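# Build a pink-length train from three different-coloured rods

## Task

Using three rods of three different colours (none of them the pink rod), lay them end to end in one straight line whose total length equals the pink rod's 9 cm. Colour gives length in cm: blue 1, magenta 2, grey 3, orange 4, lime 5, purple 6, red 7, green 8, pink 9, turquoise 10. Every rod in the line must rest flat on the work surface itself, with neighbouring ends in contact and no step or kink. Do not form any second train.

## Robot and tools

Robot: two UR-style arms, left_arm and right_arm, each ending in a 16-motor four-digit hand (index, middle, ring, thumb). right_arm has a right hand; left_arm has its mirror image. Bases in the scene frame: left_arm at (+0.070, +0.448, +0.041) m, right_arm at (-0.025, -0.372, +0.041) m. Scene frame: origin at table-top height midway between the arms, +z up, +x out over the table, left_arm on +y. Reported hand positions, quaternions and velocities are in each arm's own base frame; fixed cameras and the table use the scene frame. Cameras: cam_high, cam_left_wrist, cam_right_wrist (896x504 each).

Hand point axes (right hand): +z points along straight fingers toward the tips, +y out of the palm face, +x across the palm away from the thumb (on the left hand +x points toward the thumb). A rigid mast sticks out near the wrist on the palm side and can strike objects.

The 48-number row (execute_actions and move): one flat list for both arms. Numbers 1-6: left_arm dx, dy, dz, rx, ry, rz. Numbers 7-22: left hand motor goals in this fixed order: index_mcp, index_abd, index_pip, index_dip, thumb_cmc, thumb_axl, thumb_mcp, thumb_ipl, middle_mcp, middle_abd, middle_pip, middle_dip, ring_mcp, ring_abd, ring_pip, ring_dip. Numbers 23-24: left current_limit, speed. Numbers 25-48: the same layout for right_arm and right hand. All values lie in [-1, 1].

Pose numbers are offsets, not poses: they are measured from the arm's current "Hand target" along that target's own axes. 1.0 equals 0.6 m for dx/dy/dz and 180 degrees for the rotation vector rx/ry/rz. All rows of one action count from the same start, so a repeated offset moves the arm further. Six zeros re-request the existing Hand target. The controller limits commanded orientation to 32 degrees from the measured one per step.

Hand numbers are absolute goals, not offsets: each sets a hinge angle scaled between its two stops, toward -1 usually bending the digit (mcp/pip/dip curl toward the palm; thumb_cmc swings the thumb in front of the palm). Straight values: finger _mcp +0.75, _abd 0.00, _pip +0.58, _dip +0.70; thumb_cmc +0.71, thumb_axl +0.68, thumb_mcp +0.23, thumb_ipl +0.17. Zero is a real goal, so to keep a hand unchanged resend its hand_goal values plus hand_current_limit and hand_speed. current_limit maps -1..+1 to 0..550 mA; speed sets how fast goals are approached ((speed+1)/2 of 8.5 rad/s). Initial values are +0.4 and -0.6. On the left hand, index_dip cannot be commanded past +89.3 degrees; larger goals are clipped and hand_goal reports the clipped value.

Tools:
- execute_actions(actions, cameras): a list of actions, each up to 15 rows at 1/30 s per row; a short action repeats its final row. An empty list returns state plus all camera images.
- move(target, speed, blend, stop_force, zero, blocking, cameras): straight-line path for each hand point to the offset in target (one 48-row or up to 15 rows, all offsets from the same starting Hand targets). speed in m/s (0.002-3.6, default 0.25). blend in m rounds corners. stop_force in N (3-120) ends an arm's path on contact; not usable with blocking=false and unreliable while the hand rotates. Result adds a move: line (done, off_target, moving, held, fault, and limits such as paced or held).
- wait(seconds 0-10), stop() to brake a running move, zoom_image(camera, region [x0,y0,x1,y1] pixels, max 504x504), zero_wrist_force(arm), read_manual(section), finished_scene(scene=1).

Results report end_effector_position (m), quaternion, velocities, Hand target, joint positions and torques, wrist force/torque (in end-effector axes; a third line shows the peak since last shown), and per hand motor: hand_goal, hand_measured, hand_current_ma, hand_state (moving, goal, blocked, overload). Motors drawing 495 mA or more for 5 s shut off for 10 s. Hot motors give MOTOR HOT; 85 °C brakes the arm.

Cautions: arms are stiff, so aiming even slightly beyond a firm contact can trigger a force fault (around 150 N) or torque fault (wrist joints 25.4 N m), stopping the arm 10 s. Approach the table and rods slowly, ideally with stop_force. Do not let arms or hands bump each other; the clearance check may not prevent it. Avoid paths passing near an arm's own base. Set rods down gently, don't release them while moving, and never let anything fall or end up off the table. Loose rods may be nudged by outside disturbances, so check the final train with cameras before finishing; it must stay correct once the robot lets go.

Each tool is called after "Request:" in YAML: its name, and indented under it one key for each argument.

## Session

Request:
execute_actions:
  actions: []

Scene clock: 0.00 s.
left_arm: end_effector_position=(+0.2542, -0.2964, +0.2281) hand_goal=(+0.754, +0.000, +0.576, +0.696, +0.714, +0.678, +0.226, +0.168, +0.754, +0.000, +0.576, +0.696, +0.754, +0.000, +0.576, +0.696) hand_measured=(+0.754, +0.000, +0.576, +0.696, +0.714, +0.678, +0.226, +0.168, +0.754, +0.000, +0.576, +0.696, +0.754, +0.000, +0.576, +0.696) hand_current_ma=(+0, +0, +0, +0, +0, +0, +0, +0, +0, +0, +0, +0, +0, +0, +0, +0) hand_state=(goal, goal, goal, goal, goal, goal, goal, goal, goal, goal, goal, goal, goal, goal, goal, goal) hand_current_limit=0.40 hand_speed=-0.60 end_effector_quat_wxyz=(+0.267, +0.833, -0.476, +0.092) | right_arm: end_effector_position=(+0.3916, -0.2752, +0.0879) hand_goal=(+0.754, +0.000, +0.576, +0.696, +0.714, +0.678, +0.226, +0.168, +0.754, +0.000, +0.576, +0.696, +0.754, +0.000, +0.576, +0.696) hand_measured=(+0.754, +0.000, +0.576, +0.696, +0.714, +0.678, +0.226, +0.168, +0.754, +0.000, +0.576, +0.696, +0.754, +0.000, +0.576, +0.696) hand_current_ma=(+0, +0, +0, +0, +0, +0, +0, +0, +0, +0, +0, +0, +0, +0, +0, +0) hand_state=(goal, goal, goal, goal, goal, goal, goal, goal, goal, goal, goal, goal, goal, goal, goal, goal) hand_current_limit=0.40 hand_speed=-0.60 end_effector_quat_wxyz=(-0.069, +0.794, -0.604, +0.004)
Joint positions: left_arm=[3.173 -1.294 -2.313 -1.245 1.013 -3.604] | right_arm=[-0.824 -1.275 1.946 -2.228 -1.433 2.047]
Joint velocities: within noise
Joint torques (N m): no reading
Wrist force (N): no reading
Wrist torque (N m): no reading
Wrist force, peak (N): no reading
Hand target: left_arm +0.2542, -0.2964, +0.2281; +0.267, +0.833, -0.476, +0.092 | right_arm +0.3916, -0.2752, +0.0879; -0.069, +0.794, -0.604, +0.004

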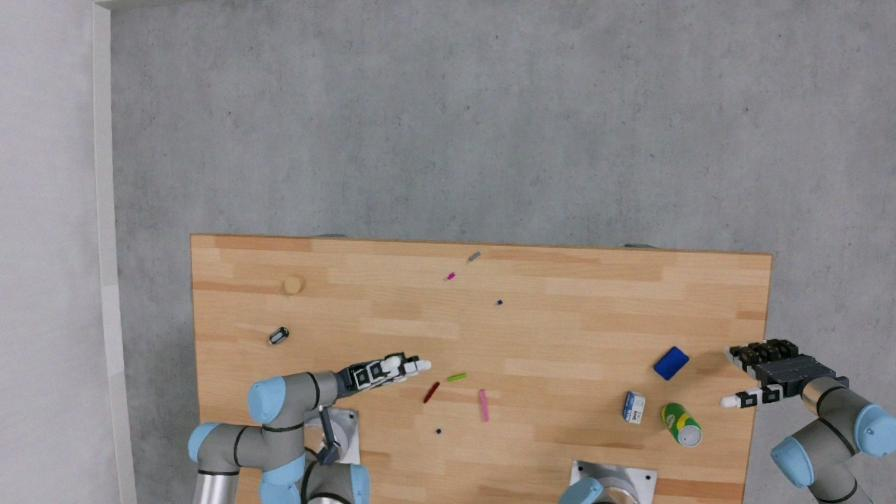

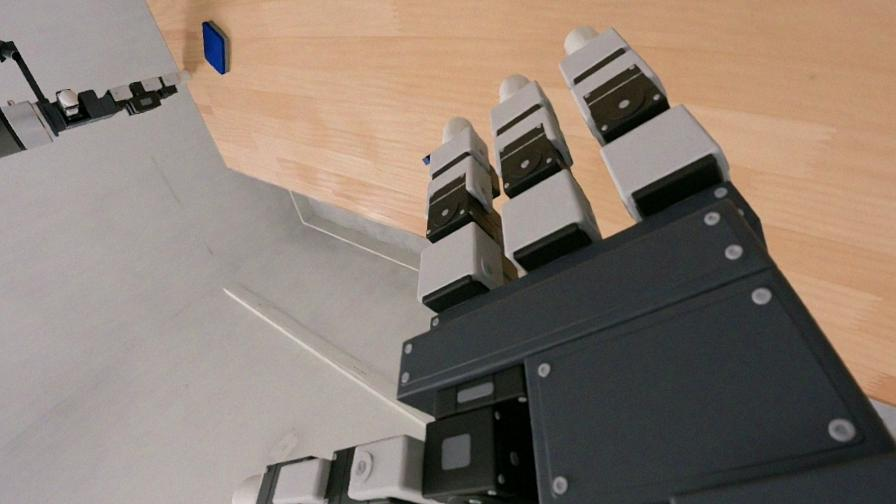

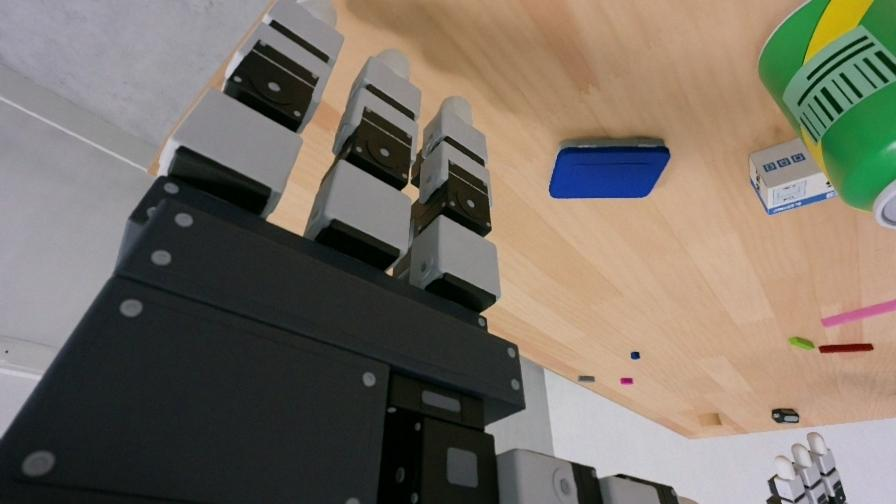

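Request:
zoom_image:
  camera: "cam_high"
  region: [400, 350, 520, 440]

Request:
zoom_image:
  camera: "cam_high"
  region: [420, 240, 520, 320]

Request:
zoom_image:
  camera: "cam_right_wrist"
  region: [560, 300, 896, 489]

Scaled by 4.200.

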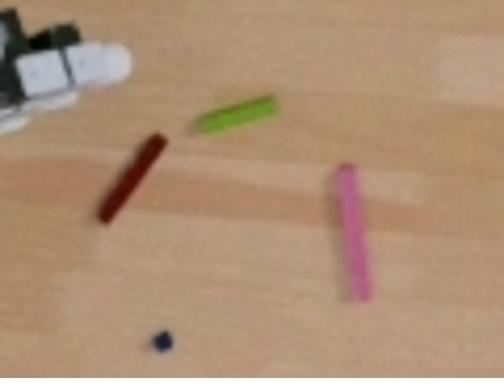

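Scaled by 5.040.

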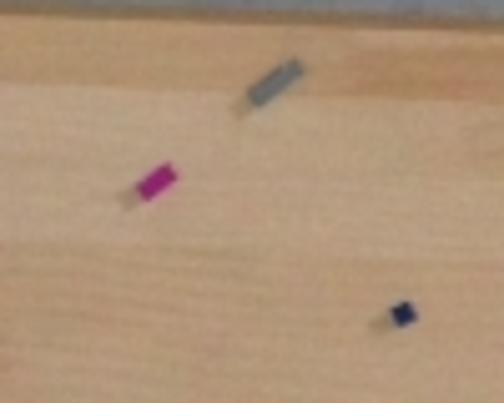

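Scaled by 1.500.

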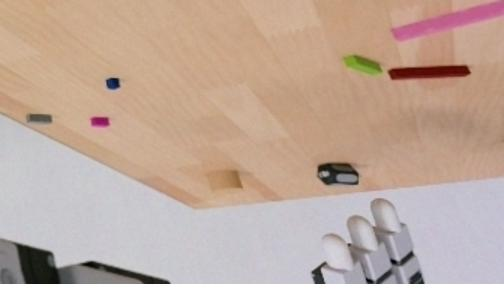

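Request:
move:
  target: [0.1755,0.1255,0.1938,0.1931,-0.0349,-0.4151,0.754,0,0.576,0.696,0.714,0.678,0.226,0.168,0.754,0,0.576,0.696,0.97,0,0.97,0.97,0.4,-0.6,0,0,0,0,0,0,0.754,0,0.576,0.696,0.714,0.678,0.226,0.168,0.754,0,0.576,0.696,0.754,0,0.576,0.696,0.4,-0.6]
  speed: 0.35
  cameras: ["all"]

Scene clock: 132.83 s.
left_arm: end_effector_position=(+0.2349, -0.4671, +0.2002) hand_goal=(+0.754, +0.000, +0.576, +0.696, +0.714, +0.678, +0.226, +0.168, +0.754, +0.000, +0.576, +0.696, +0.970, +0.000, +0.970, +0.970) hand_measured=(+0.754, +0.000, +0.576, +0.696, +0.716, +0.678, +0.224, +0.168, +0.754, +0.000, +0.576, +0.696, +0.966, +0.000, +0.966, +0.966) hand_current_ma=(+0, +0, +0, +0, +0, +0, -1, +0, +0, +0, +0, +0, -1, +0, -2, -1) hand_state=(goal, goal, goal, goal, goal, goal, goal, goal, goal, goal, goal, goal, goal, goal, goal, goal) hand_current_limit=0.40 hand_speed=-0.60 end_effector_quat_wxyz=(+0.000, +0.988, +0.152, +0.000) | right_arm: end_effector_position=(+0.3916, -0.2752, +0.0879) hand_goal=(+0.754, +0.000, +0.576, +0.696, +0.714, +0.678, +0.226, +0.168, +0.754, +0.000, +0.576, +0.696, +0.754, +0.000, +0.576, +0.696) hand_measured=(+0.754, +0.000, +0.576, +0.696, +0.714, +0.678, +0.224, +0.168, +0.754, +0.000, +0.576, +0.696, +0.754, +0.000, +0.576, +0.696) hand_current_ma=(+0, +0, +0, +0, +0, +0, -1, +0, +0, +0, +0, +0, +0, +0, +0, +0) hand_state=(goal, goal, goal, goal, goal, goal, goal, goal, goal, goal, goal, goal, goal, goal, goal, goal) hand_current_limit=0.40 hand_speed=-0.60 end_effector_quat_wxyz=(-0.069, +0.794, -0.604, +0.004)
Joint positions: left_arm=[2.328 -1.464 -2.085 -1.164 1.57 -5.831] | right_arm=[-0.824 -1.275 1.946 -2.228 -1.433 2.047]
Joint torques (N m): left_arm=[1.83 12.9 22.97 2.47 -1.3 -1.05] | right_arm=[-0.43 -35.9 -18.32 -2.21 0.47 0.14]
Wrist force (N): left_arm=[1.5 0.2 0.5] | right_arm=[0.1 0.1 0.4]
Wrist torque (N m): left_arm=[-0.15 -0.14 0.13] | right_arm=[0.00 -0.01 0.01]
Wrist force, peak (N): left_arm=[1.6 0.2 0.4] | right_arm=[0.0 0.4 0.5]
Hand target: left_arm +0.2349, -0.4671, +0.2002; +0.000, +0.988, +0.152, +0.000 | right_arm +0.3916, -0.2752, +0.0879; -0.069, +0.794, -0.604, +0.004
Off the commanded pose: left_arm 0.000 m, 0 deg | right_arm 0.000 m, 0 deg.
move: done

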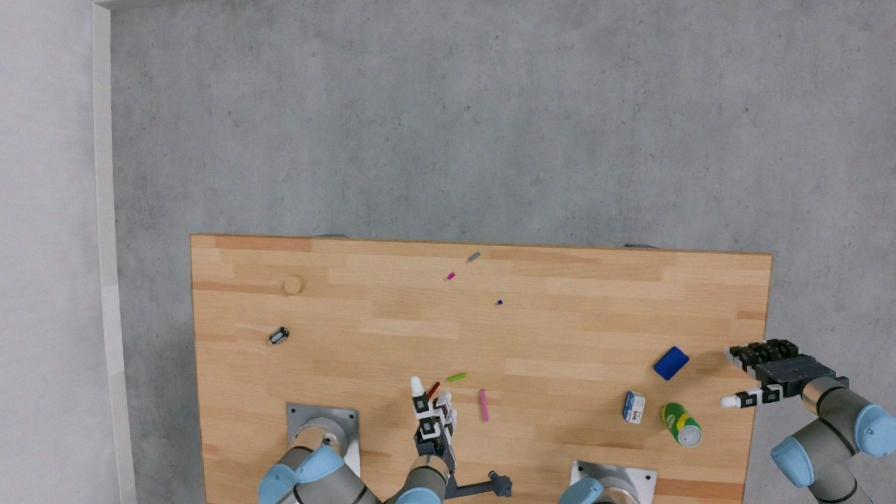

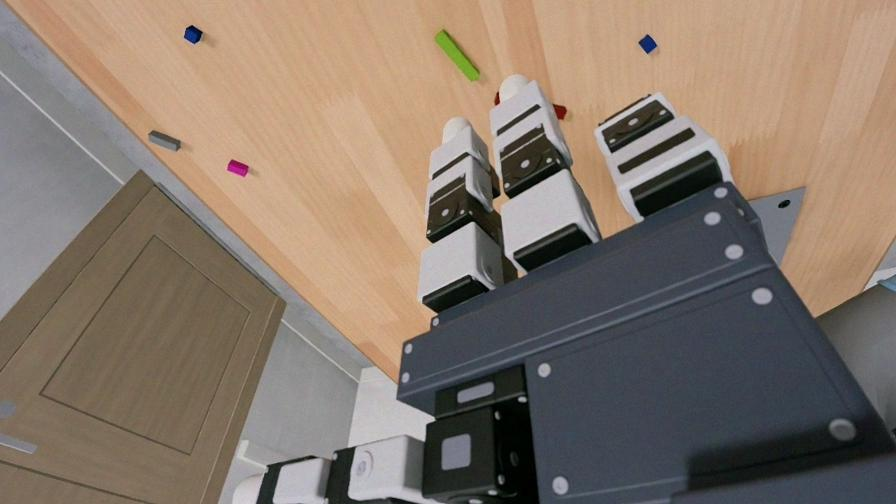

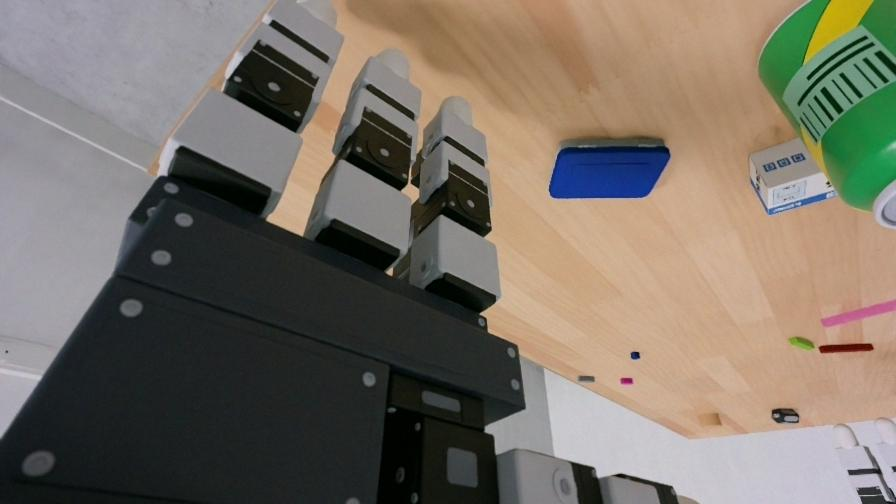

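Request:
zoom_image:
  camera: "cam_left_wrist"
  region: [120, 0, 290, 200]

Request:
zoom_image:
  camera: "cam_left_wrist"
  region: [420, 10, 680, 140]

Scaled by 2.520.

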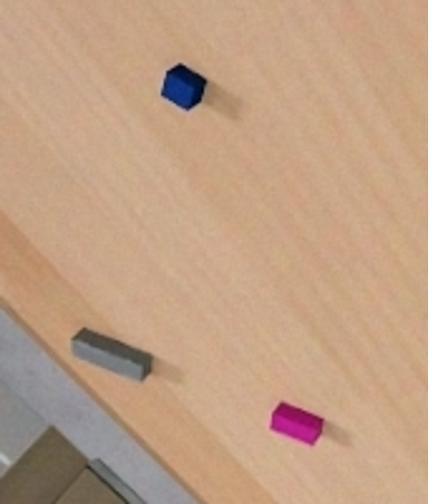

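Scaled by 1.938.

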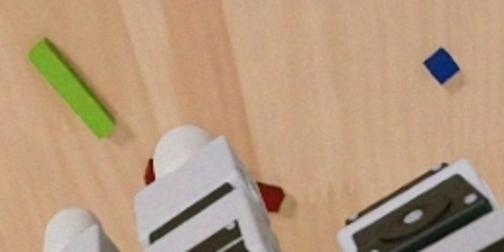

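Request:
move:
  target:
    - [0.145,0.0185,0.0327,0,0,0.5,0.754,0,0.576,0.696,0.714,0.678,0.226,0.168,0.754,0,0.576,0.696,0.97,0,0.97,0.97,0.4,-0.6,0,0,0,0,0,0,0.754,0,0.576,0.696,0.714,0.678,0.226,0.168,0.754,0,0.576,0.696,0.754,0,0.576,0.696,0.4,-0.6]
    - [0.2902,0.037,0.0653,0,0,0.98,0.754,0,0.576,0.696,0.714,0.678,0.226,0.168,0.754,0,0.576,0.696,0.97,0,0.97,0.97,0.4,-0.6,0,0,0,0,0,0,0.754,0,0.576,0.696,0.714,0.678,0.226,0.168,0.754,0,0.576,0.696,0.754,0,0.576,0.696,0.4,-0.6]
  speed: 0.5
  blend: 0.05
  cameras: ["cam_left_wrist"]

Scene clock: 191.30 s.
left_arm: end_effector_position=(+0.4076, -0.4359, +0.1609) hand_goal=(+0.754, +0.000, +0.576, +0.696, +0.714, +0.678, +0.226, +0.168, +0.754, +0.000, +0.576, +0.696, +0.970, +0.000, +0.970, +0.970) hand_measured=(+0.754, +0.000, +0.576, +0.696, +0.716, +0.678, +0.224, +0.168, +0.754, +0.000, +0.576, +0.696, +0.966, +0.000, +0.966, +0.966) hand_current_ma=(+0, +0, +0, +0, +0, +0, -1, +0, +0, +0, +0, +0, -1, +0, -2, -1) hand_state=(goal, goal, goal, goal, goal, goal, goal, goal, goal, goal, goal, goal, goal, goal, goal, goal) hand_current_limit=0.40 hand_speed=-0.60 end_effector_quat_wxyz=(+0.000, -0.183, +0.983, +0.000) | right_arm: end_effector_position=(+0.3916, -0.2752, +0.0879) hand_goal=(+0.754, +0.000, +0.576, +0.696, +0.714, +0.678, +0.226, +0.168, +0.754, +0.000, +0.576, +0.696, +0.754, +0.000, +0.576, +0.696) hand_measured=(+0.754, +0.000, +0.576, +0.696, +0.714, +0.678, +0.224, +0.168, +0.754, +0.000, +0.576, +0.696, +0.754, +0.000, +0.576, +0.696) hand_current_ma=(+0, +0, +0, +0, +0, +0, -1, +0, +0, +0, +0, +0, +0, +0, +0, +0) hand_state=(goal, goal, goal, goal, goal, goal, goal, goal, goal, goal, goal, goal, goal, goal, goal, goal) hand_current_limit=0.40 hand_speed=-0.60 end_effector_quat_wxyz=(-0.069, +0.794, -0.604, +0.004)
Joint positions: left_arm=[2.503 -2.078 -1.438 -1.196 1.57 -2.578] | right_arm=[-0.824 -1.275 1.946 -2.228 -1.433 2.047]
Joint torques (N m): left_arm=[9.65 47.17 15.68 3.13 -0.83 1.15] | right_arm=[-0.61 -36.05 -19.02 -2.34 0.35 0.39]
Wrist force (N): left_arm=[1.8 0.3 0.3] | right_arm=[-0.2 0.2 0.2]
Wrist torque (N m): left_arm=[-0.13 -0.20 0.31] | right_arm=[0.02 0.03 -0.02]
Wrist force, peak (N): left_arm=[1.8 0.6 0.2] | right_arm=[-0.2 0.3 0.4]
Hand target: left_arm +0.4077, -0.4359, +0.1609; +0.000, -0.183, +0.983, +0.000 | right_arm +0.3916, -0.2752, +0.0879; -0.069, +0.794, -0.604, +0.004
Off the commanded pose: left_arm 0.000 m, 0 deg | right_arm 0.000 m, 0 deg.
move: done
Images, in order (width x height): cam_left_wrist 896x504.

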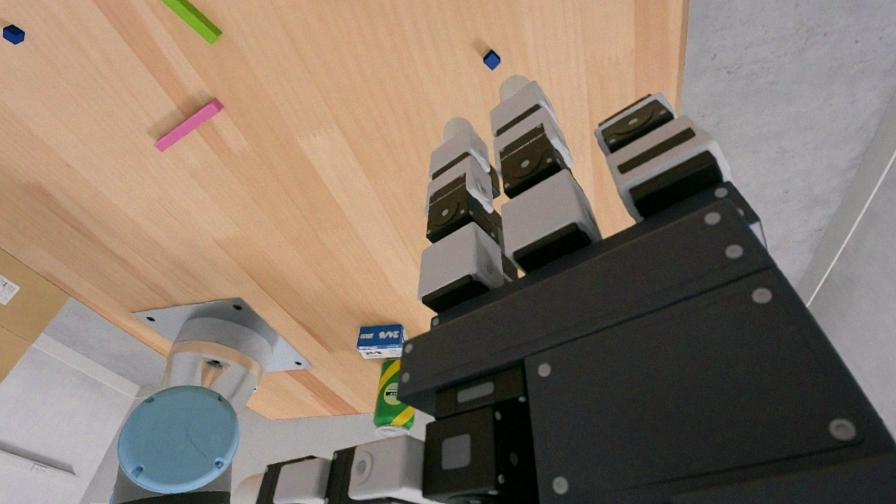

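Request:
zoom_image:
  camera: "cam_left_wrist"
  region: [430, 20, 570, 130]

Scaled by 3.600.

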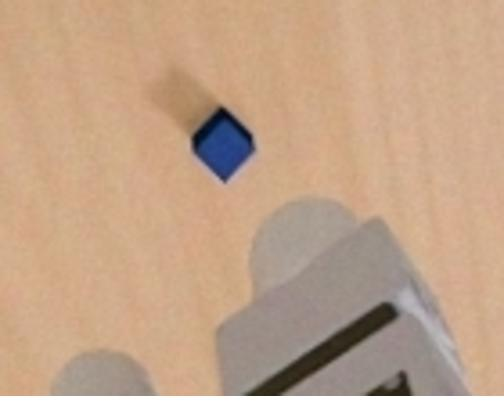

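Request:
move:
  target: [0.0027,-0.0122,0.0833,0,0,-0.0444,0.754,0,0.576,0.696,0.714,0.678,0.226,0.168,0.754,0,0.576,0.696,0.97,0,0.97,0.97,0.4,-0.6,0,0,0,0,0,0,0.754,0,0.576,0.696,0.714,0.678,0.226,0.168,0.754,0,0.576,0.696,0.754,0,0.576,0.696,0.4,-0.6]
  speed: 0.2
  cameras: ["cam_left_wrist"]

Request:
zoom_image:
  camera: "cam_left_wrist"
  region: [430, 20, 570, 130]

Scene clock: 218.03 s.
left_arm: end_effector_position=(+0.4088, -0.4432, +0.1109) hand_goal=(+0.754, +0.000, +0.576, +0.696, +0.714, +0.678, +0.226, +0.168, +0.754, +0.000, +0.576, +0.696, +0.970, +0.000, +0.970, +0.970) hand_measured=(+0.754, +0.000, +0.576, +0.696, +0.716, +0.678, +0.224, +0.168, +0.754, +0.000, +0.576, +0.696, +0.966, +0.000, +0.966, +0.966) hand_current_ma=(+0, +0, +0, +0, +0, +0, -1, +0, +0, +0, +0, +0, -1, +0, -2, -1) hand_state=(goal, goal, goal, goal, goal, goal, goal, goal, goal, goal, goal, goal, goal, goal, goal, goal) hand_current_limit=0.40 hand_speed=-0.60 end_effector_quat_wxyz=(+0.000, -0.251, +0.968, +0.000) | right_arm: end_effector_position=(+0.3916, -0.2752, +0.0879) hand_goal=(+0.754, +0.000, +0.576, +0.696, +0.714, +0.678, +0.226, +0.168, +0.754, +0.000, +0.576, +0.696, +0.754, +0.000, +0.576, +0.696) hand_measured=(+0.754, +0.000, +0.576, +0.696, +0.714, +0.678, +0.224, +0.168, +0.754, +0.000, +0.576, +0.696, +0.754, +0.000, +0.576, +0.696) hand_current_ma=(+0, +0, +0, +0, +0, +0, -1, +0, +0, +0, +0, +0, +0, +0, +0, +0) hand_state=(goal, goal, goal, goal, goal, goal, goal, goal, goal, goal, goal, goal, goal, goal, goal, goal) hand_current_limit=0.40 hand_speed=-0.60 end_effector_quat_wxyz=(-0.069, +0.794, -0.604, +0.004)
Joint positions: left_arm=[2.513 -2.142 -1.476 -1.095 1.57 -2.707] | right_arm=[-0.824 -1.275 1.946 -2.228 -1.433 2.047]
Joint torques (N m): left_arm=[-7.21 43.47 31.6 1.95 0.32 -0.28] | right_arm=[-1.4 -35.48 -18.41 -2.27 0.43 0.4]
Wrist force (N): left_arm=[1.5 0.1 0.3] | right_arm=[-0.1 0.3 0.4]
Wrist torque (N m): left_arm=[-0.14 -0.18 0.18] | right_arm=[0.02 0.00 0.00]
Wrist force, peak (N): left_arm=[1.5 -0.1 1.4] | right_arm=[-0.1 0.3 0.4]
Hand target: left_arm +0.4087, -0.4433, +0.1109; +0.000, -0.251, +0.968, +0.000 | right_arm +0.3916, -0.2752, +0.0879; -0.069, +0.794, -0.604, +0.004
Off the commanded pose: left_arm 0.000 m, 0 deg | right_arm 0.000 m, 0 deg.
move: done
Images, in order (width x height): cam_left_wrist 896x504.

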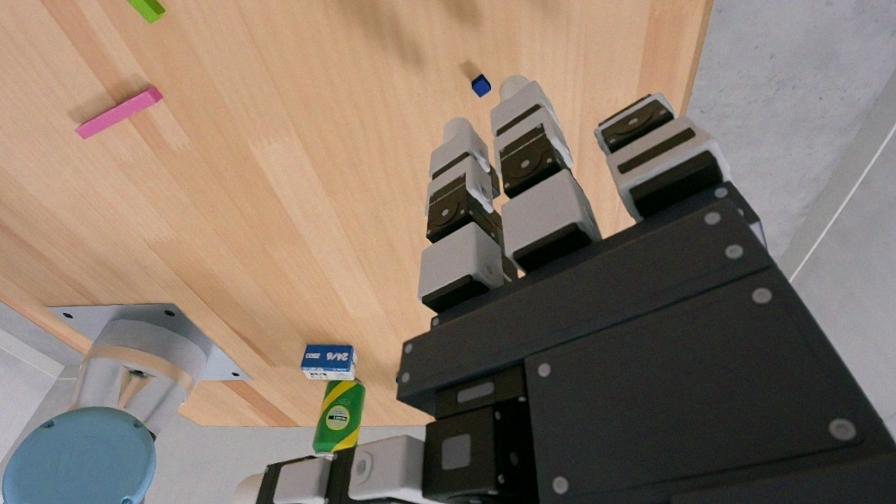

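Scaled by 3.600.

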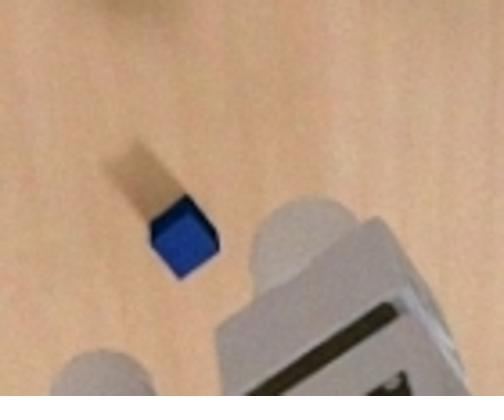

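Request:
move:
  target: [0,0,0.035,0,0,0,0.754,0,0.576,0.696,0.714,0.678,0.226,0.168,0.754,0,0.576,0.696,0.97,0,0.97,0.97,0.4,-0.6,0,0,0,0,0,0,0.754,0,0.576,0.696,0.714,0.678,0.226,0.168,0.754,0,0.576,0.696,0.754,0,0.576,0.696,0.4,-0.6]
  speed: 0.1
  cameras: []

Request:
move:
  target: [0,0,0.03,0,0,0,0.754,0,0.576,0.696,0.714,0.678,0.226,0.168,0.754,0,0.576,0.696,0.97,0,0.97,0.97,0.4,-0.6,0,0,0,0,0,0,0.754,0,0.576,0.696,0.714,0.678,0.226,0.168,0.754,0,0.576,0.696,0.754,0,0.576,0.696,0.4,-0.6]
  speed: 0.01
  stop_force: 4
  cameras: ["cam_left_wrist"]

Request:
zoom_image:
  camera: "cam_left_wrist"
  region: [430, 50, 570, 160]

Scene clock: 238.77 s.
left_arm: end_effector_position=(+0.4087, -0.4433, +0.0898) hand_goal=(+0.754, +0.000, +0.576, +0.696, +0.714, +0.678, +0.226, +0.168, +0.754, +0.000, +0.576, +0.696, +0.970, +0.000, +0.970, +0.970) hand_measured=(+0.754, +0.000, +0.576, +0.696, +0.716, +0.678, +0.224, +0.168, +0.754, +0.000, +0.576, +0.696, +0.966, +0.000, +0.966, +0.966) hand_current_ma=(+0, +0, +0, +0, +0, +0, -1, +0, +0, +0, +0, +0, -1, +0, -2, -1) hand_state=(goal, goal, goal, goal, goal, goal, goal, goal, goal, goal, goal, goal, goal, goal, goal, goal) hand_current_limit=0.40 hand_speed=-0.60 end_effector_quat_wxyz=(+0.000, -0.251, +0.968, +0.000) end_effector_velocity=(+0.001, -0.001, +0.003) end_effector_angular_velocity=(-0.003, +0.000, +0.000) | right_arm: end_effector_position=(+0.3916, -0.2752, +0.0879) hand_goal=(+0.754, +0.000, +0.576, +0.696, +0.714, +0.678, +0.226, +0.168, +0.754, +0.000, +0.576, +0.696, +0.754, +0.000, +0.576, +0.696) hand_measured=(+0.754, +0.000, +0.576, +0.696, +0.714, +0.678, +0.224, +0.168, +0.754, +0.000, +0.576, +0.696, +0.754, +0.000, +0.576, +0.696) hand_current_ma=(+0, +0, +0, +0, +0, +0, -1, +0, +0, +0, +0, +0, +0, +0, +0, +0) hand_state=(goal, goal, goal, goal, goal, goal, goal, goal, goal, goal, goal, goal, goal, goal, goal, goal) hand_current_limit=0.40 hand_speed=-0.60 end_effector_quat_wxyz=(-0.069, +0.794, -0.604, +0.004)
Joint positions: left_arm=[2.513 -2.165 -1.497 -1.05 1.57 -2.707] | right_arm=[-0.824 -1.275 1.946 -2.228 -1.433 2.047]
Joint velocities: left_arm=[0 0.002 0.005 -0.005 -0.002 0] | right_arm=[within noise]
Joint torques (N m): left_arm=[-7.26 48.41 31.85 0.86 0.4 -0.76] | right_arm=[-0.63 -35.75 -18.85 -2.49 0.4 0.43]
Wrist force (N): left_arm=[1.7 0.1 0.4] | right_arm=[-0.2 0.0 0.2]
Wrist torque (N m): left_arm=[-0.15 -0.20 0.19] | right_arm=[0.00 0.02 -0.02]
Wrist force, peak (N): left_arm=[1.9 -0.2 0.7] | right_arm=[0.0 0.4 0.3]
Hand target: left_arm +0.4087, -0.4433, +0.0899; +0.000, -0.251, +0.968, +0.000 | right_arm +0.3916, -0.2752, +0.0879; -0.069, +0.794, -0.604, +0.004
Off the commanded pose: left_arm 0.000 m, 0 deg | right_arm 0.000 m, 0 deg.
move: done
No camera images: "cameras" was empty.

Scene clock: 240.60 s.
left_arm: end_effector_position=(+0.4087, -0.4433, +0.0822) hand_goal=(+0.754, +0.000, +0.576, +0.696, +0.714, +0.678, +0.226, +0.168, +0.754, +0.000, +0.576, +0.696, +0.970, +0.000, +0.970, +0.970) hand_measured=(+0.754, +0.000, +0.576, +0.696, +0.716, +0.678, +0.224, +0.168, +0.754, +0.000, +0.576, +0.696, +0.966, +0.000, +0.966, +0.966) hand_current_ma=(+0, +0, +0, +0, +0, +0, -1, +0, +0, +0, +0, +0, -1, +0, -2, -1) hand_state=(goal, goal, goal, goal, goal, goal, goal, goal, goal, goal, goal, goal, goal, goal, goal, goal) hand_current_limit=0.40 hand_speed=-0.60 end_effector_quat_wxyz=(+0.000, -0.251, +0.968, +0.000) | right_arm: end_effector_position=(+0.3916, -0.2752, +0.0879) hand_goal=(+0.754, +0.000, +0.576, +0.696, +0.714, +0.678, +0.226, +0.168, +0.754, +0.000, +0.576, +0.696, +0.754, +0.000, +0.576, +0.696) hand_measured=(+0.754, +0.000, +0.576, +0.696, +0.714, +0.678, +0.224, +0.168, +0.754, +0.000, +0.576, +0.696, +0.754, +0.000, +0.576, +0.696) hand_current_ma=(+0, +0, +0, +0, +0, +0, -1, +0, +0, +0, +0, +0, +0, +0, +0, +0) hand_state=(goal, goal, goal, goal, goal, goal, goal, goal, goal, goal, goal, goal, goal, goal, goal, goal) hand_current_limit=0.40 hand_speed=-0.60 end_effector_quat_wxyz=(-0.069, +0.794, -0.604, +0.004)
Joint positions: left_arm=[2.513 -2.174 -1.504 -1.034 1.57 -2.707] | right_arm=[-0.824 -1.275 1.946 -2.228 -1.433 2.047]
Joint torques (N m): left_arm=[-5.07 46.45 30.39 0.64 0.24 -0.82] | right_arm=[-0.69 -35.4 -18.84 -2.28 0.46 0.35]
Wrist force (N): left_arm=[1.6 -0.3 -3.2] | right_arm=[-0.2 0.0 0.0]
Wrist torque (N m): left_arm=[0.13 -0.21 0.20] | right_arm=[0.01 0.02 -0.01]
Wrist force, peak (N): left_arm=[2.1 0.0 -10.1] | right_arm=[-0.2 0.3 0.4]
Hand target: left_arm +0.4087, -0.4433, +0.0822; +0.000, -0.251, +0.968, +0.000 (not the last commanded pose) | right_arm +0.3916, -0.2752, +0.0879; -0.069, +0.794, -0.604, +0.004
Off the commanded pose: left_arm 0.010 m, 0 deg | right_arm 0.000 m, 0 deg.
move: contact (left_arm)
Images, in order (width x height): cam_left_wrist 896x504.

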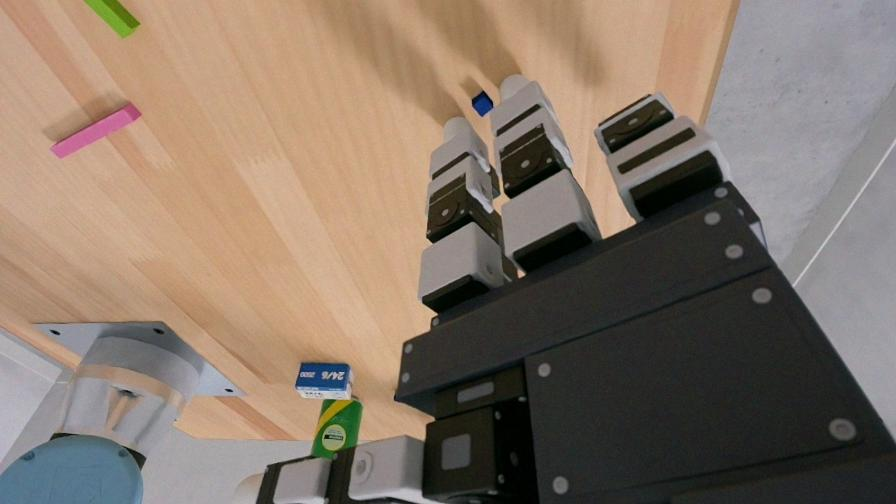

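Scaled by 3.600.

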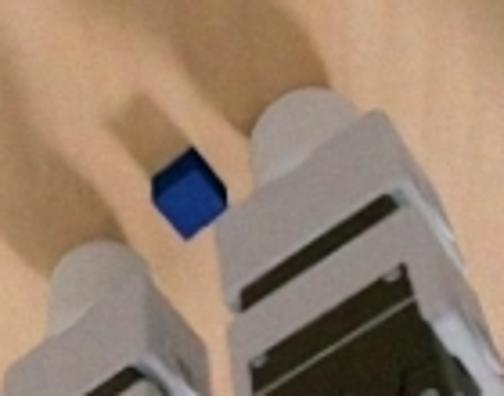

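Request:
move:
  target: [0.0012,0.0033,-0.002,0,0,0,0.754,0,0.576,0.696,0.714,0.678,0.226,0.168,0.754,0,0.576,0.696,0.97,0,0.97,0.97,0.4,-0.97,0,0,0,0,0,0,0.754,0,0.576,0.696,0.714,0.678,0.226,0.168,0.754,0,0.576,0.696,0.754,0,0.576,0.696,0.4,-0.6]
  speed: 0.02
  cameras: []

Request:
move:
  target: [0,0,0,0,0,0,0.754,-0.17,0.576,0.696,0.714,0.678,0.226,0.168,0.754,0.17,0.576,0.696,0.97,0,0.97,0.97,0.4,-0.97,0,0,0,0,0,0,0.754,0,0.576,0.696,0.714,0.678,0.226,0.168,0.754,0,0.576,0.696,0.754,0,0.576,0.696,0.4,-0.6]
  speed: 0.02
  cameras: ["cam_left_wrist"]

Request:
zoom_image:
  camera: "cam_left_wrist"
  region: [430, 50, 570, 160]

Scene clock: 256.70 s.
left_arm: end_effector_position=(+0.4071, -0.4419, +0.0834) hand_goal=(+0.754, +0.000, +0.576, +0.696, +0.714, +0.678, +0.226, +0.168, +0.754, +0.000, +0.576, +0.696, +0.970, +0.000, +0.970, +0.970) hand_measured=(+0.754, +0.000, +0.576, +0.696, +0.716, +0.678, +0.224, +0.168, +0.754, +0.000, +0.576, +0.696, +0.966, +0.000, +0.966, +0.966) hand_current_ma=(+0, +0, +0, +0, +0, +0, -1, +0, +0, +0, +0, +0, -1, +0, -2, -1) hand_state=(goal, goal, goal, goal, goal, goal, goal, goal, goal, goal, goal, goal, goal, goal, goal, goal) hand_current_limit=0.40 hand_speed=-0.97 end_effector_quat_wxyz=(+0.000, -0.251, +0.968, +0.000) | right_arm: end_effector_position=(+0.3916, -0.2752, +0.0879) hand_goal=(+0.754, +0.000, +0.576, +0.696, +0.714, +0.678, +0.226, +0.168, +0.754, +0.000, +0.576, +0.696, +0.754, +0.000, +0.576, +0.696) hand_measured=(+0.754, +0.000, +0.576, +0.696, +0.714, +0.678, +0.224, +0.168, +0.754, +0.000, +0.576, +0.696, +0.754, +0.000, +0.576, +0.696) hand_current_ma=(+0, +0, +0, +0, +0, +0, -1, +0, +0, +0, +0, +0, +0, +0, +0, +0) hand_state=(goal, goal, goal, goal, goal, goal, goal, goal, goal, goal, goal, goal, goal, goal, goal, goal) hand_current_limit=0.40 hand_speed=-0.60 end_effector_quat_wxyz=(-0.069, +0.794, -0.604, +0.004)
Joint positions: left_arm=[2.513 -2.169 -1.51 -1.033 1.57 -2.707] | right_arm=[-0.824 -1.275 1.946 -2.228 -1.433 2.047]
Joint torques (N m): left_arm=[9.08 41.34 19.98 3.53 0.43 1.71] | right_arm=[-0.83 -35.21 -19.06 -2.38 0.31 0.47]
Wrist force (N): left_arm=[1.6 -0.1 0.3] | right_arm=[-0.1 0.2 0.1]
Wrist torque (N m): left_arm=[-0.18 -0.18 0.19] | right_arm=[0.01 0.01 -0.01]
Wrist force, peak (N): left_arm=[1.9 -0.2 -4.4] | right_arm=[-0.2 0.4 0.3]
Hand target: left_arm +0.4071, -0.4420, +0.0834; +0.000, -0.251, +0.968, +0.000 | right_arm +0.3916, -0.2752, +0.0879; -0.069, +0.794, -0.604, +0.004
Off the commanded pose: left_arm 0.000 m, 0 deg | right_arm 0.000 m, 0 deg.
move: done
No camera images: "cameras" was empty.

Scene clock: 257.63 s.
left_arm: end_effector_position=(+0.4071, -0.4420, +0.0834) hand_goal=(+0.754, -0.170, +0.576, +0.696, +0.714, +0.678, +0.226, +0.168, +0.754, +0.170, +0.576, +0.696, +0.970, +0.000, +0.970, +0.970) hand_measured=(+0.754, -0.080, +0.576, +0.696, +0.716, +0.678, +0.224, +0.168, +0.754, +0.082, +0.576, +0.696, +0.966, +0.000, +0.966, +0.966) hand_current_ma=(+0, +27, +0, +0, +0, +0, -1, +0, +0, -25, +0, +0, -1, +0, -2, -1) hand_state=(goal, moving, goal, goal, goal, goal, goal, goal, goal, moving, goal, goal, goal, goal, goal, goal) hand_current_limit=0.40 hand_speed=-0.97 end_effector_quat_wxyz=(+0.000, -0.251, +0.968, +0.000) | right_arm: end_effector_position=(+0.3916, -0.2752, +0.0879) hand_goal=(+0.754, +0.000, +0.576, +0.696, +0.714, +0.678, +0.226, +0.168, +0.754, +0.000, +0.576, +0.696, +0.754, +0.000, +0.576, +0.696) hand_measured=(+0.754, +0.000, +0.576, +0.696, +0.714, +0.678, +0.224, +0.168, +0.754, +0.000, +0.576, +0.696, +0.754, +0.000, +0.576, +0.696) hand_current_ma=(+0, +0, +0, +0, +0, +0, -1, +0, +0, +0, +0, +0, +0, +0, +0, +0) hand_state=(goal, goal, goal, goal, goal, goal, goal, goal, goal, goal, goal, goal, goal, goal, goal, goal) hand_current_limit=0.40 hand_speed=-0.60 end_effector_quat_wxyz=(-0.069, +0.794, -0.604, +0.004)
Joint positions: left_arm=[2.513 -2.169 -1.51 -1.033 1.57 -2.707] | right_arm=[-0.824 -1.275 1.946 -2.228 -1.433 2.047]
Joint torques (N m): left_arm=[8.48 34.04 30.73 3.05 0.36 1.6] | right_arm=[-0.6 -34.14 -17.96 -2.45 0.58 0.5]
Wrist force (N): left_arm=[1.7 0.2 0.2] | right_arm=[0.0 0.3 0.1]
Wrist torque (N m): left_arm=[-0.14 -0.19 0.19] | right_arm=[0.04 0.00 0.01]
Wrist force, peak (N): left_arm=[1.9 0.2 0.1] | right_arm=[-0.2 0.3 0.4]
Hand target: left_arm +0.4071, -0.4420, +0.0834; +0.000, -0.251, +0.968, +0.000 | right_arm +0.3916, -0.2752, +0.0879; -0.069, +0.794, -0.604, +0.004
Off the commanded pose: left_arm 0.000 m, 0 deg | right_arm 0.000 m, 0 deg.
move: done
Images, in order (width x height): cam_left_wrist 896x504.

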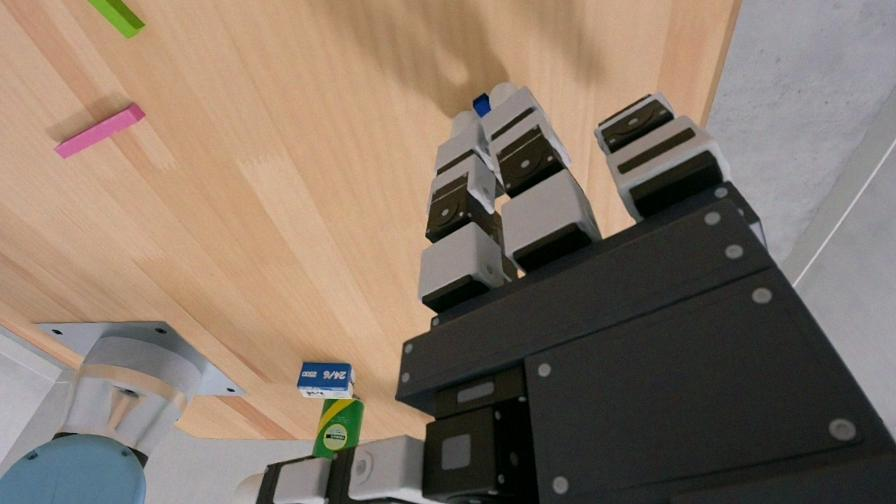

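Scaled by 3.600.

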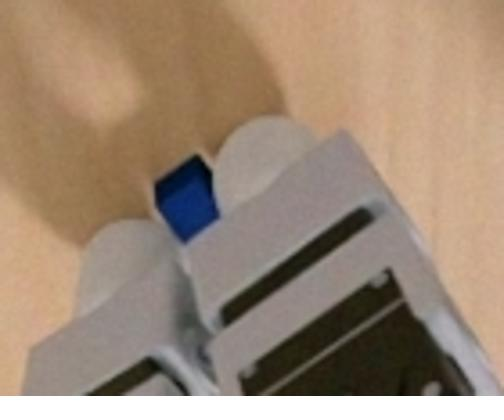

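Request:
wait:
  seconds: 0.5
  cameras: ["cam_left_wrist"]

Request:
zoom_image:
  camera: "cam_left_wrist"
  region: [430, 50, 570, 160]

Scene clock: 259.83 s.
left_arm: end_effector_position=(+0.4071, -0.4420, +0.0834) hand_goal=(+0.754, -0.170, +0.576, +0.696, +0.714, +0.678, +0.226, +0.168, +0.754, +0.170, +0.576, +0.696, +0.970, +0.000, +0.970, +0.970) hand_measured=(+0.754, -0.084, +0.576, +0.696, +0.716, +0.678, +0.224, +0.168, +0.754, +0.088, +0.576, +0.696, +0.966, +0.000, +0.966, +0.966) hand_current_ma=(+0, +155, +0, +0, +0, +0, -1, +0, +0, -142, +0, +0, -1, +0, -2, -1) hand_state=(goal, blocked, goal, goal, goal, goal, goal, goal, goal, blocked, goal, goal, goal, goal, goal, goal) hand_current_limit=0.40 hand_speed=-0.97 end_effector_quat_wxyz=(+0.000, -0.251, +0.968, +0.000) | right_arm: end_effector_position=(+0.3916, -0.2752, +0.0879) hand_goal=(+0.754, +0.000, +0.576, +0.696, +0.714, +0.678, +0.226, +0.168, +0.754, +0.000, +0.576, +0.696, +0.754, +0.000, +0.576, +0.696) hand_measured=(+0.754, +0.000, +0.576, +0.696, +0.714, +0.678, +0.224, +0.168, +0.754, +0.000, +0.576, +0.696, +0.754, +0.000, +0.576, +0.696) hand_current_ma=(+0, +0, +0, +0, +0, +0, -1, +0, +0, +0, +0, +0, +0, +0, +0, +0) hand_state=(goal, goal, goal, goal, goal, goal, goal, goal, goal, goal, goal, goal, goal, goal, goal, goal) hand_current_limit=0.40 hand_speed=-0.60 end_effector_quat_wxyz=(-0.069, +0.794, -0.604, +0.004)
Joint positions: left_arm=[2.513 -2.169 -1.51 -1.033 1.57 -2.707] | right_arm=[-0.824 -1.275 1.946 -2.228 -1.433 2.047]
Joint torques (N m): left_arm=[8.84 33.78 30.57 1.72 0.19 1.5] | right_arm=[-0.53 -34.73 -18.45 -2.36 0.57 0.56]
Wrist force (N): left_arm=[2.0 0.0 0.4] | right_arm=[0.1 0.2 0.1]
Wrist torque (N m): left_arm=[-0.15 -0.23 0.22] | right_arm=[0.03 0.00 0.01]
Wrist force, peak (N): left_arm=[2.0 0.0 0.3] | right_arm=[-0.1 0.3 0.4]
Hand target: left_arm +0.4071, -0.4420, +0.0834; +0.000, -0.251, +0.968, +0.000 | right_arm +0.3916, -0.2752, +0.0879; -0.069, +0.794, -0.604, +0.004
Off the commanded pose: left_arm 0.000 m, 0 deg | right_arm 0.000 m, 0 deg.
wait: 0.50 s; at rest from the start
Images, in order (width x height): cam_left_wrist 896x504.

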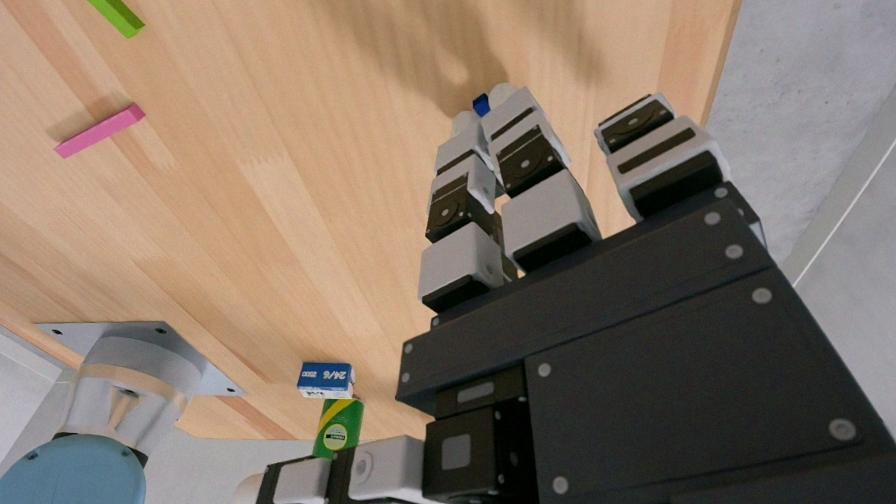

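Scaled by 3.600.

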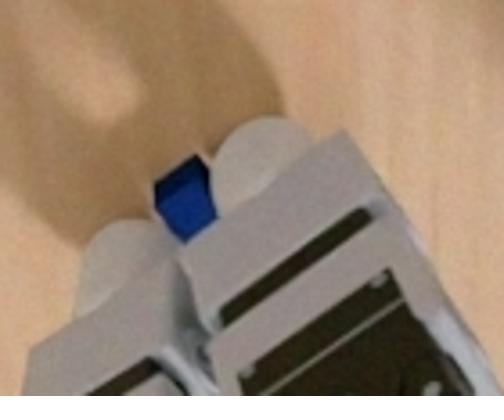

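Request:
move:
  target:
    - [0,0,-0.0667,0,0,0,0.754,-0.17,0.576,0.696,0.714,0.678,0.226,0.168,0.754,0.17,0.576,0.696,0.97,0,0.97,0.97,0.4,-0.97,0,0,0,0,0,0,0.754,0,0.576,0.696,0.714,0.678,0.226,0.168,0.754,0,0.576,0.696,0.754,0,0.576,0.696,0.4,-0.6]
    - [0.2003,0.2588,-0.0667,0,0,0.0772,0.754,-0.17,0.576,0.696,0.714,0.678,0.226,0.168,0.754,0.17,0.576,0.696,0.97,0,0.97,0.97,0.4,-0.97,0,0,0,0,0,0,0.754,0,0.576,0.696,0.714,0.678,0.226,0.168,0.754,0,0.576,0.696,0.754,0,0.576,0.696,0.4,-0.6]
  speed: [0.05,0.2]
  blend: [0.02,0]
  cameras: ["all"]

Request:
zoom_image:
  camera: "cam_left_wrist"
  region: [390, 20, 570, 160]

Scene clock: 272.47 s.
left_arm: end_effector_position=(+0.2267, -0.3648, +0.1235) hand_goal=(+0.754, -0.170, +0.576, +0.696, +0.714, +0.678, +0.226, +0.168, +0.754, +0.170, +0.576, +0.696, +0.970, +0.000, +0.970, +0.970) hand_measured=(+0.754, -0.084, +0.576, +0.696, +0.716, +0.678, +0.224, +0.168, +0.752, +0.088, +0.576, +0.696, +0.966, +0.000, +0.966, +0.966) hand_current_ma=(+0, +155, +0, +0, +0, +0, -1, +0, +0, -142, +0, +0, -1, +0, -2, -1) hand_state=(goal, blocked, goal, goal, goal, goal, goal, goal, goal, blocked, goal, goal, goal, goal, goal, goal) hand_current_limit=0.40 hand_speed=-0.97 end_effector_quat_wxyz=(+0.000, -0.132, +0.991, +0.000) | right_arm: end_effector_position=(+0.3916, -0.2752, +0.0879) hand_goal=(+0.754, +0.000, +0.576, +0.696, +0.714, +0.678, +0.226, +0.168, +0.754, +0.000, +0.576, +0.696, +0.754, +0.000, +0.576, +0.696) hand_measured=(+0.754, +0.000, +0.576, +0.696, +0.714, +0.678, +0.224, +0.168, +0.754, +0.000, +0.576, +0.696, +0.754, +0.000, +0.576, +0.696) hand_current_ma=(+0, +0, +0, +0, +0, +0, -1, +0, +0, +0, +0, +0, +0, +0, +0, +0) hand_state=(goal, goal, goal, goal, goal, goal, goal, goal, goal, goal, goal, goal, goal, goal, goal, goal) hand_current_limit=0.40 hand_speed=-0.60 end_effector_quat_wxyz=(-0.069, +0.794, -0.604, +0.004)
Joint positions: left_arm=[2.383 -1.761 -1.998 -0.954 1.57 -2.595] | right_arm=[-0.824 -1.275 1.946 -2.228 -1.433 2.047]
Joint torques (N m): left_arm=[4.87 31.13 15.76 1 -1.04 -1.04] | right_arm=[-0.75 -35.1 -18.22 -2.6 0.64 0.61]
Wrist force (N): left_arm=[1.3 0.0 0.4] | right_arm=[-0.1 0.3 0.0]
Wrist torque (N m): left_arm=[-0.18 -0.12 0.21] | right_arm=[0.03 0.01 0.00]
Wrist force, peak (N): left_arm=[3.0 1.2 0.5] | right_arm=[-0.2 0.2 0.5]
Hand target: left_arm +0.2266, -0.3647, +0.1235; +0.000, -0.132, +0.991, +0.000 | right_arm +0.3916, -0.2752, +0.0879; -0.069, +0.794, -0.604, +0.004
Off the commanded pose: left_arm 0.000 m, 0 deg | right_arm 0.000 m, 0 deg.
move: done

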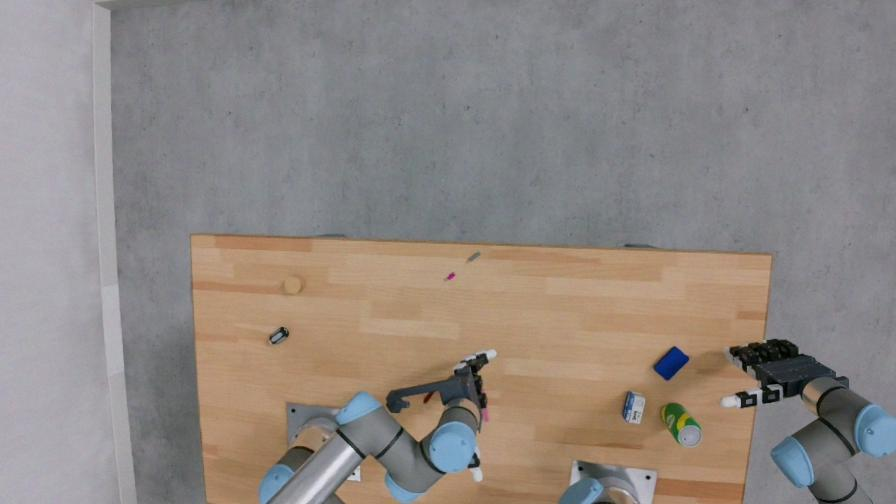

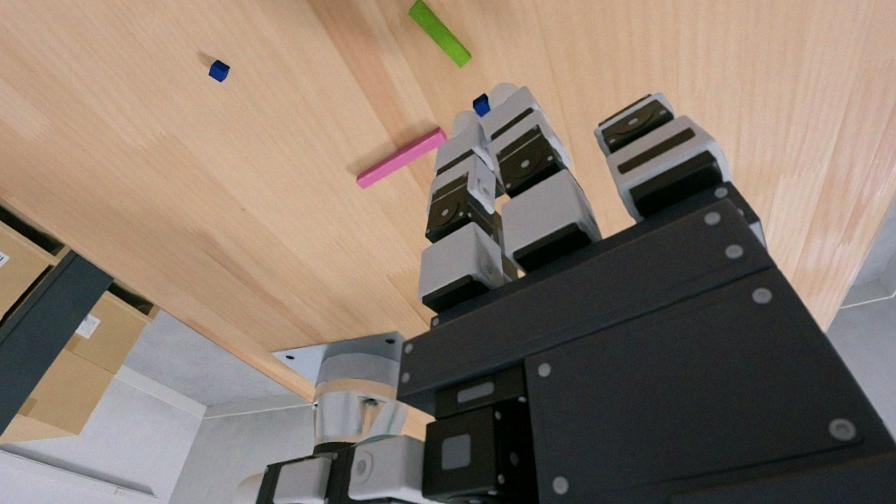

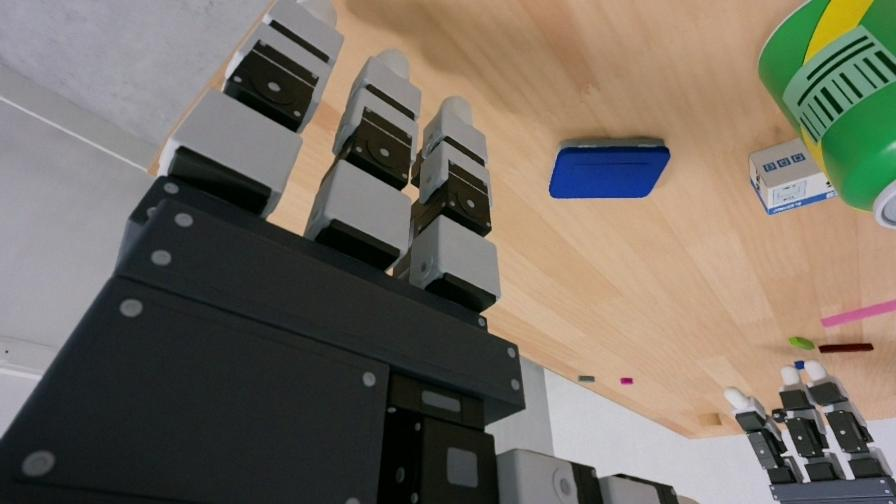

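Scaled by 2.800.

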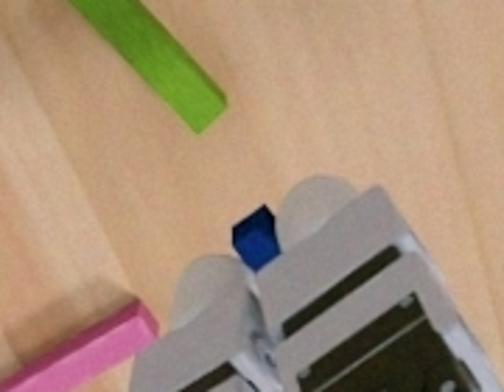

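Request:
zoom_image:
  camera: "cam_left_wrist"
  region: [390, 0, 500, 110]

Scaled by 4.582.

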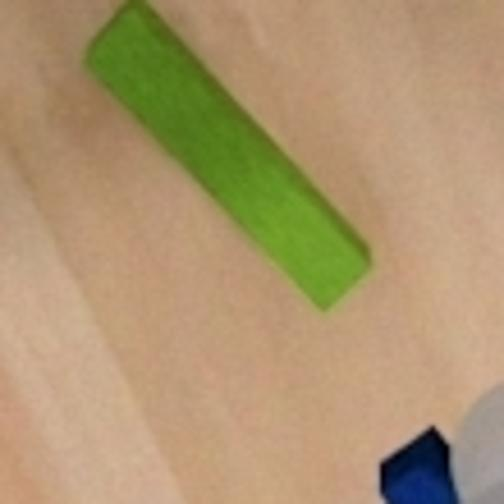

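Request:
move:
  target: [0.0083,0.0202,0.0418,0,0,-0.0235,0.754,-0.17,0.576,0.696,0.714,0.678,0.226,0.168,0.754,0.17,0.576,0.696,0.97,0,0.97,0.97,0.4,-0.97,0,0,0,0,0,0,0.754,0,0.576,0.696,0.714,0.678,0.226,0.168,0.754,0,0.576,0.696,0.754,0,0.576,0.696,0.4,-0.6]
  speed: 0.08
  cameras: ["cam_left_wrist"]

Request:
zoom_image:
  camera: "cam_left_wrist"
  region: [400, 20, 540, 160]

Scene clock: 316.07 s.
left_arm: end_effector_position=(+0.2187, -0.3543, +0.0983) hand_goal=(+0.754, -0.170, +0.576, +0.696, +0.714, +0.678, +0.226, +0.168, +0.754, +0.170, +0.576, +0.696, +0.970, +0.000, +0.970, +0.970) hand_measured=(+0.754, -0.084, +0.576, +0.696, +0.716, +0.678, +0.224, +0.168, +0.752, +0.088, +0.576, +0.696, +0.966, +0.000, +0.966, +0.966) hand_current_ma=(+0, +155, +0, +0, +0, +0, -1, +0, +0, -142, +0, +0, -1, +0, -2, -1) hand_state=(goal, blocked, goal, goal, goal, goal, goal, goal, goal, blocked, goal, goal, goal, goal, goal, goal) hand_current_limit=0.40 hand_speed=-0.97 end_effector_quat_wxyz=(+0.000, -0.169, +0.986, +0.000) | right_arm: end_effector_position=(+0.3916, -0.2752, +0.0879) hand_goal=(+0.754, +0.000, +0.576, +0.696, +0.714, +0.678, +0.226, +0.168, +0.754, +0.000, +0.576, +0.696, +0.754, +0.000, +0.576, +0.696) hand_measured=(+0.754, +0.000, +0.576, +0.696, +0.714, +0.678, +0.224, +0.168, +0.754, +0.000, +0.576, +0.696, +0.754, +0.000, +0.576, +0.696) hand_current_ma=(+0, +0, +0, +0, +0, +0, -1, +0, +0, +0, +0, +0, +0, +0, +0, +0) hand_state=(goal, goal, goal, goal, goal, goal, goal, goal, goal, goal, goal, goal, goal, goal, goal, goal) hand_current_limit=0.40 hand_speed=-0.60 end_effector_quat_wxyz=(-0.069, +0.794, -0.604, +0.004)
Joint positions: left_arm=[2.4 -1.773 -2.063 -0.877 1.57 -2.652] | right_arm=[-0.824 -1.275 1.946 -2.228 -1.433 2.047]
Joint torques (N m): left_arm=[-7.97 31.46 28.63 0.94 -0.64 1.38] | right_arm=[-0.6 -34.54 -18.32 -2.43 0.49 0.7]
Wrist force (N): left_arm=[1.4 -0.1 0.3] | right_arm=[0.0 0.1 0.1]
Wrist torque (N m): left_arm=[-0.19 -0.15 0.23] | right_arm=[0.00 0.00 0.00]
Wrist force, peak (N): left_arm=[1.4 0.1 1.3] | right_arm=[0.0 -0.1 0.6]
Hand target: left_arm +0.2186, -0.3543, +0.0984; +0.000, -0.169, +0.986, +0.000 | right_arm +0.3916, -0.2752, +0.0879; -0.069, +0.794, -0.604, +0.004
Off the commanded pose: left_arm 0.000 m, 0 deg | right_arm 0.000 m, 0 deg.
move: done
Images, in order (width x height): cam_left_wrist 896x504.

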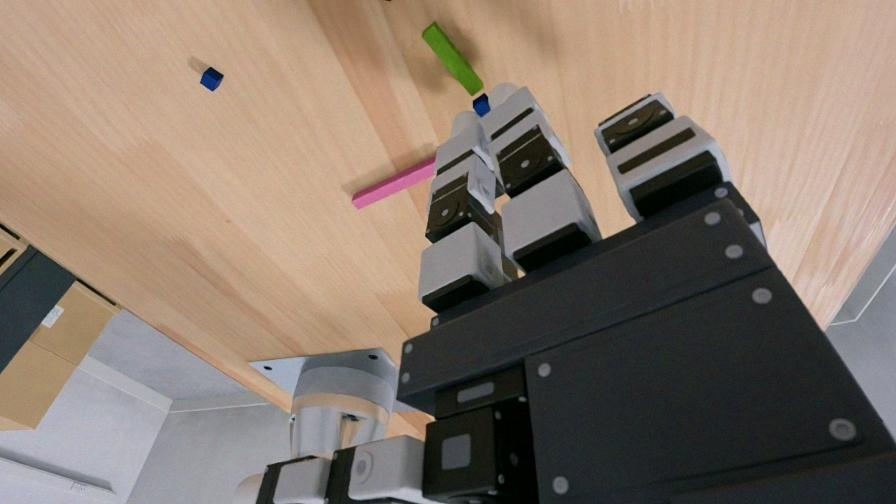

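Scaled by 3.600.

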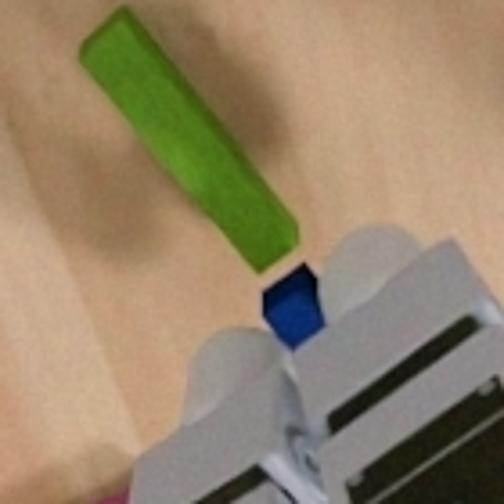

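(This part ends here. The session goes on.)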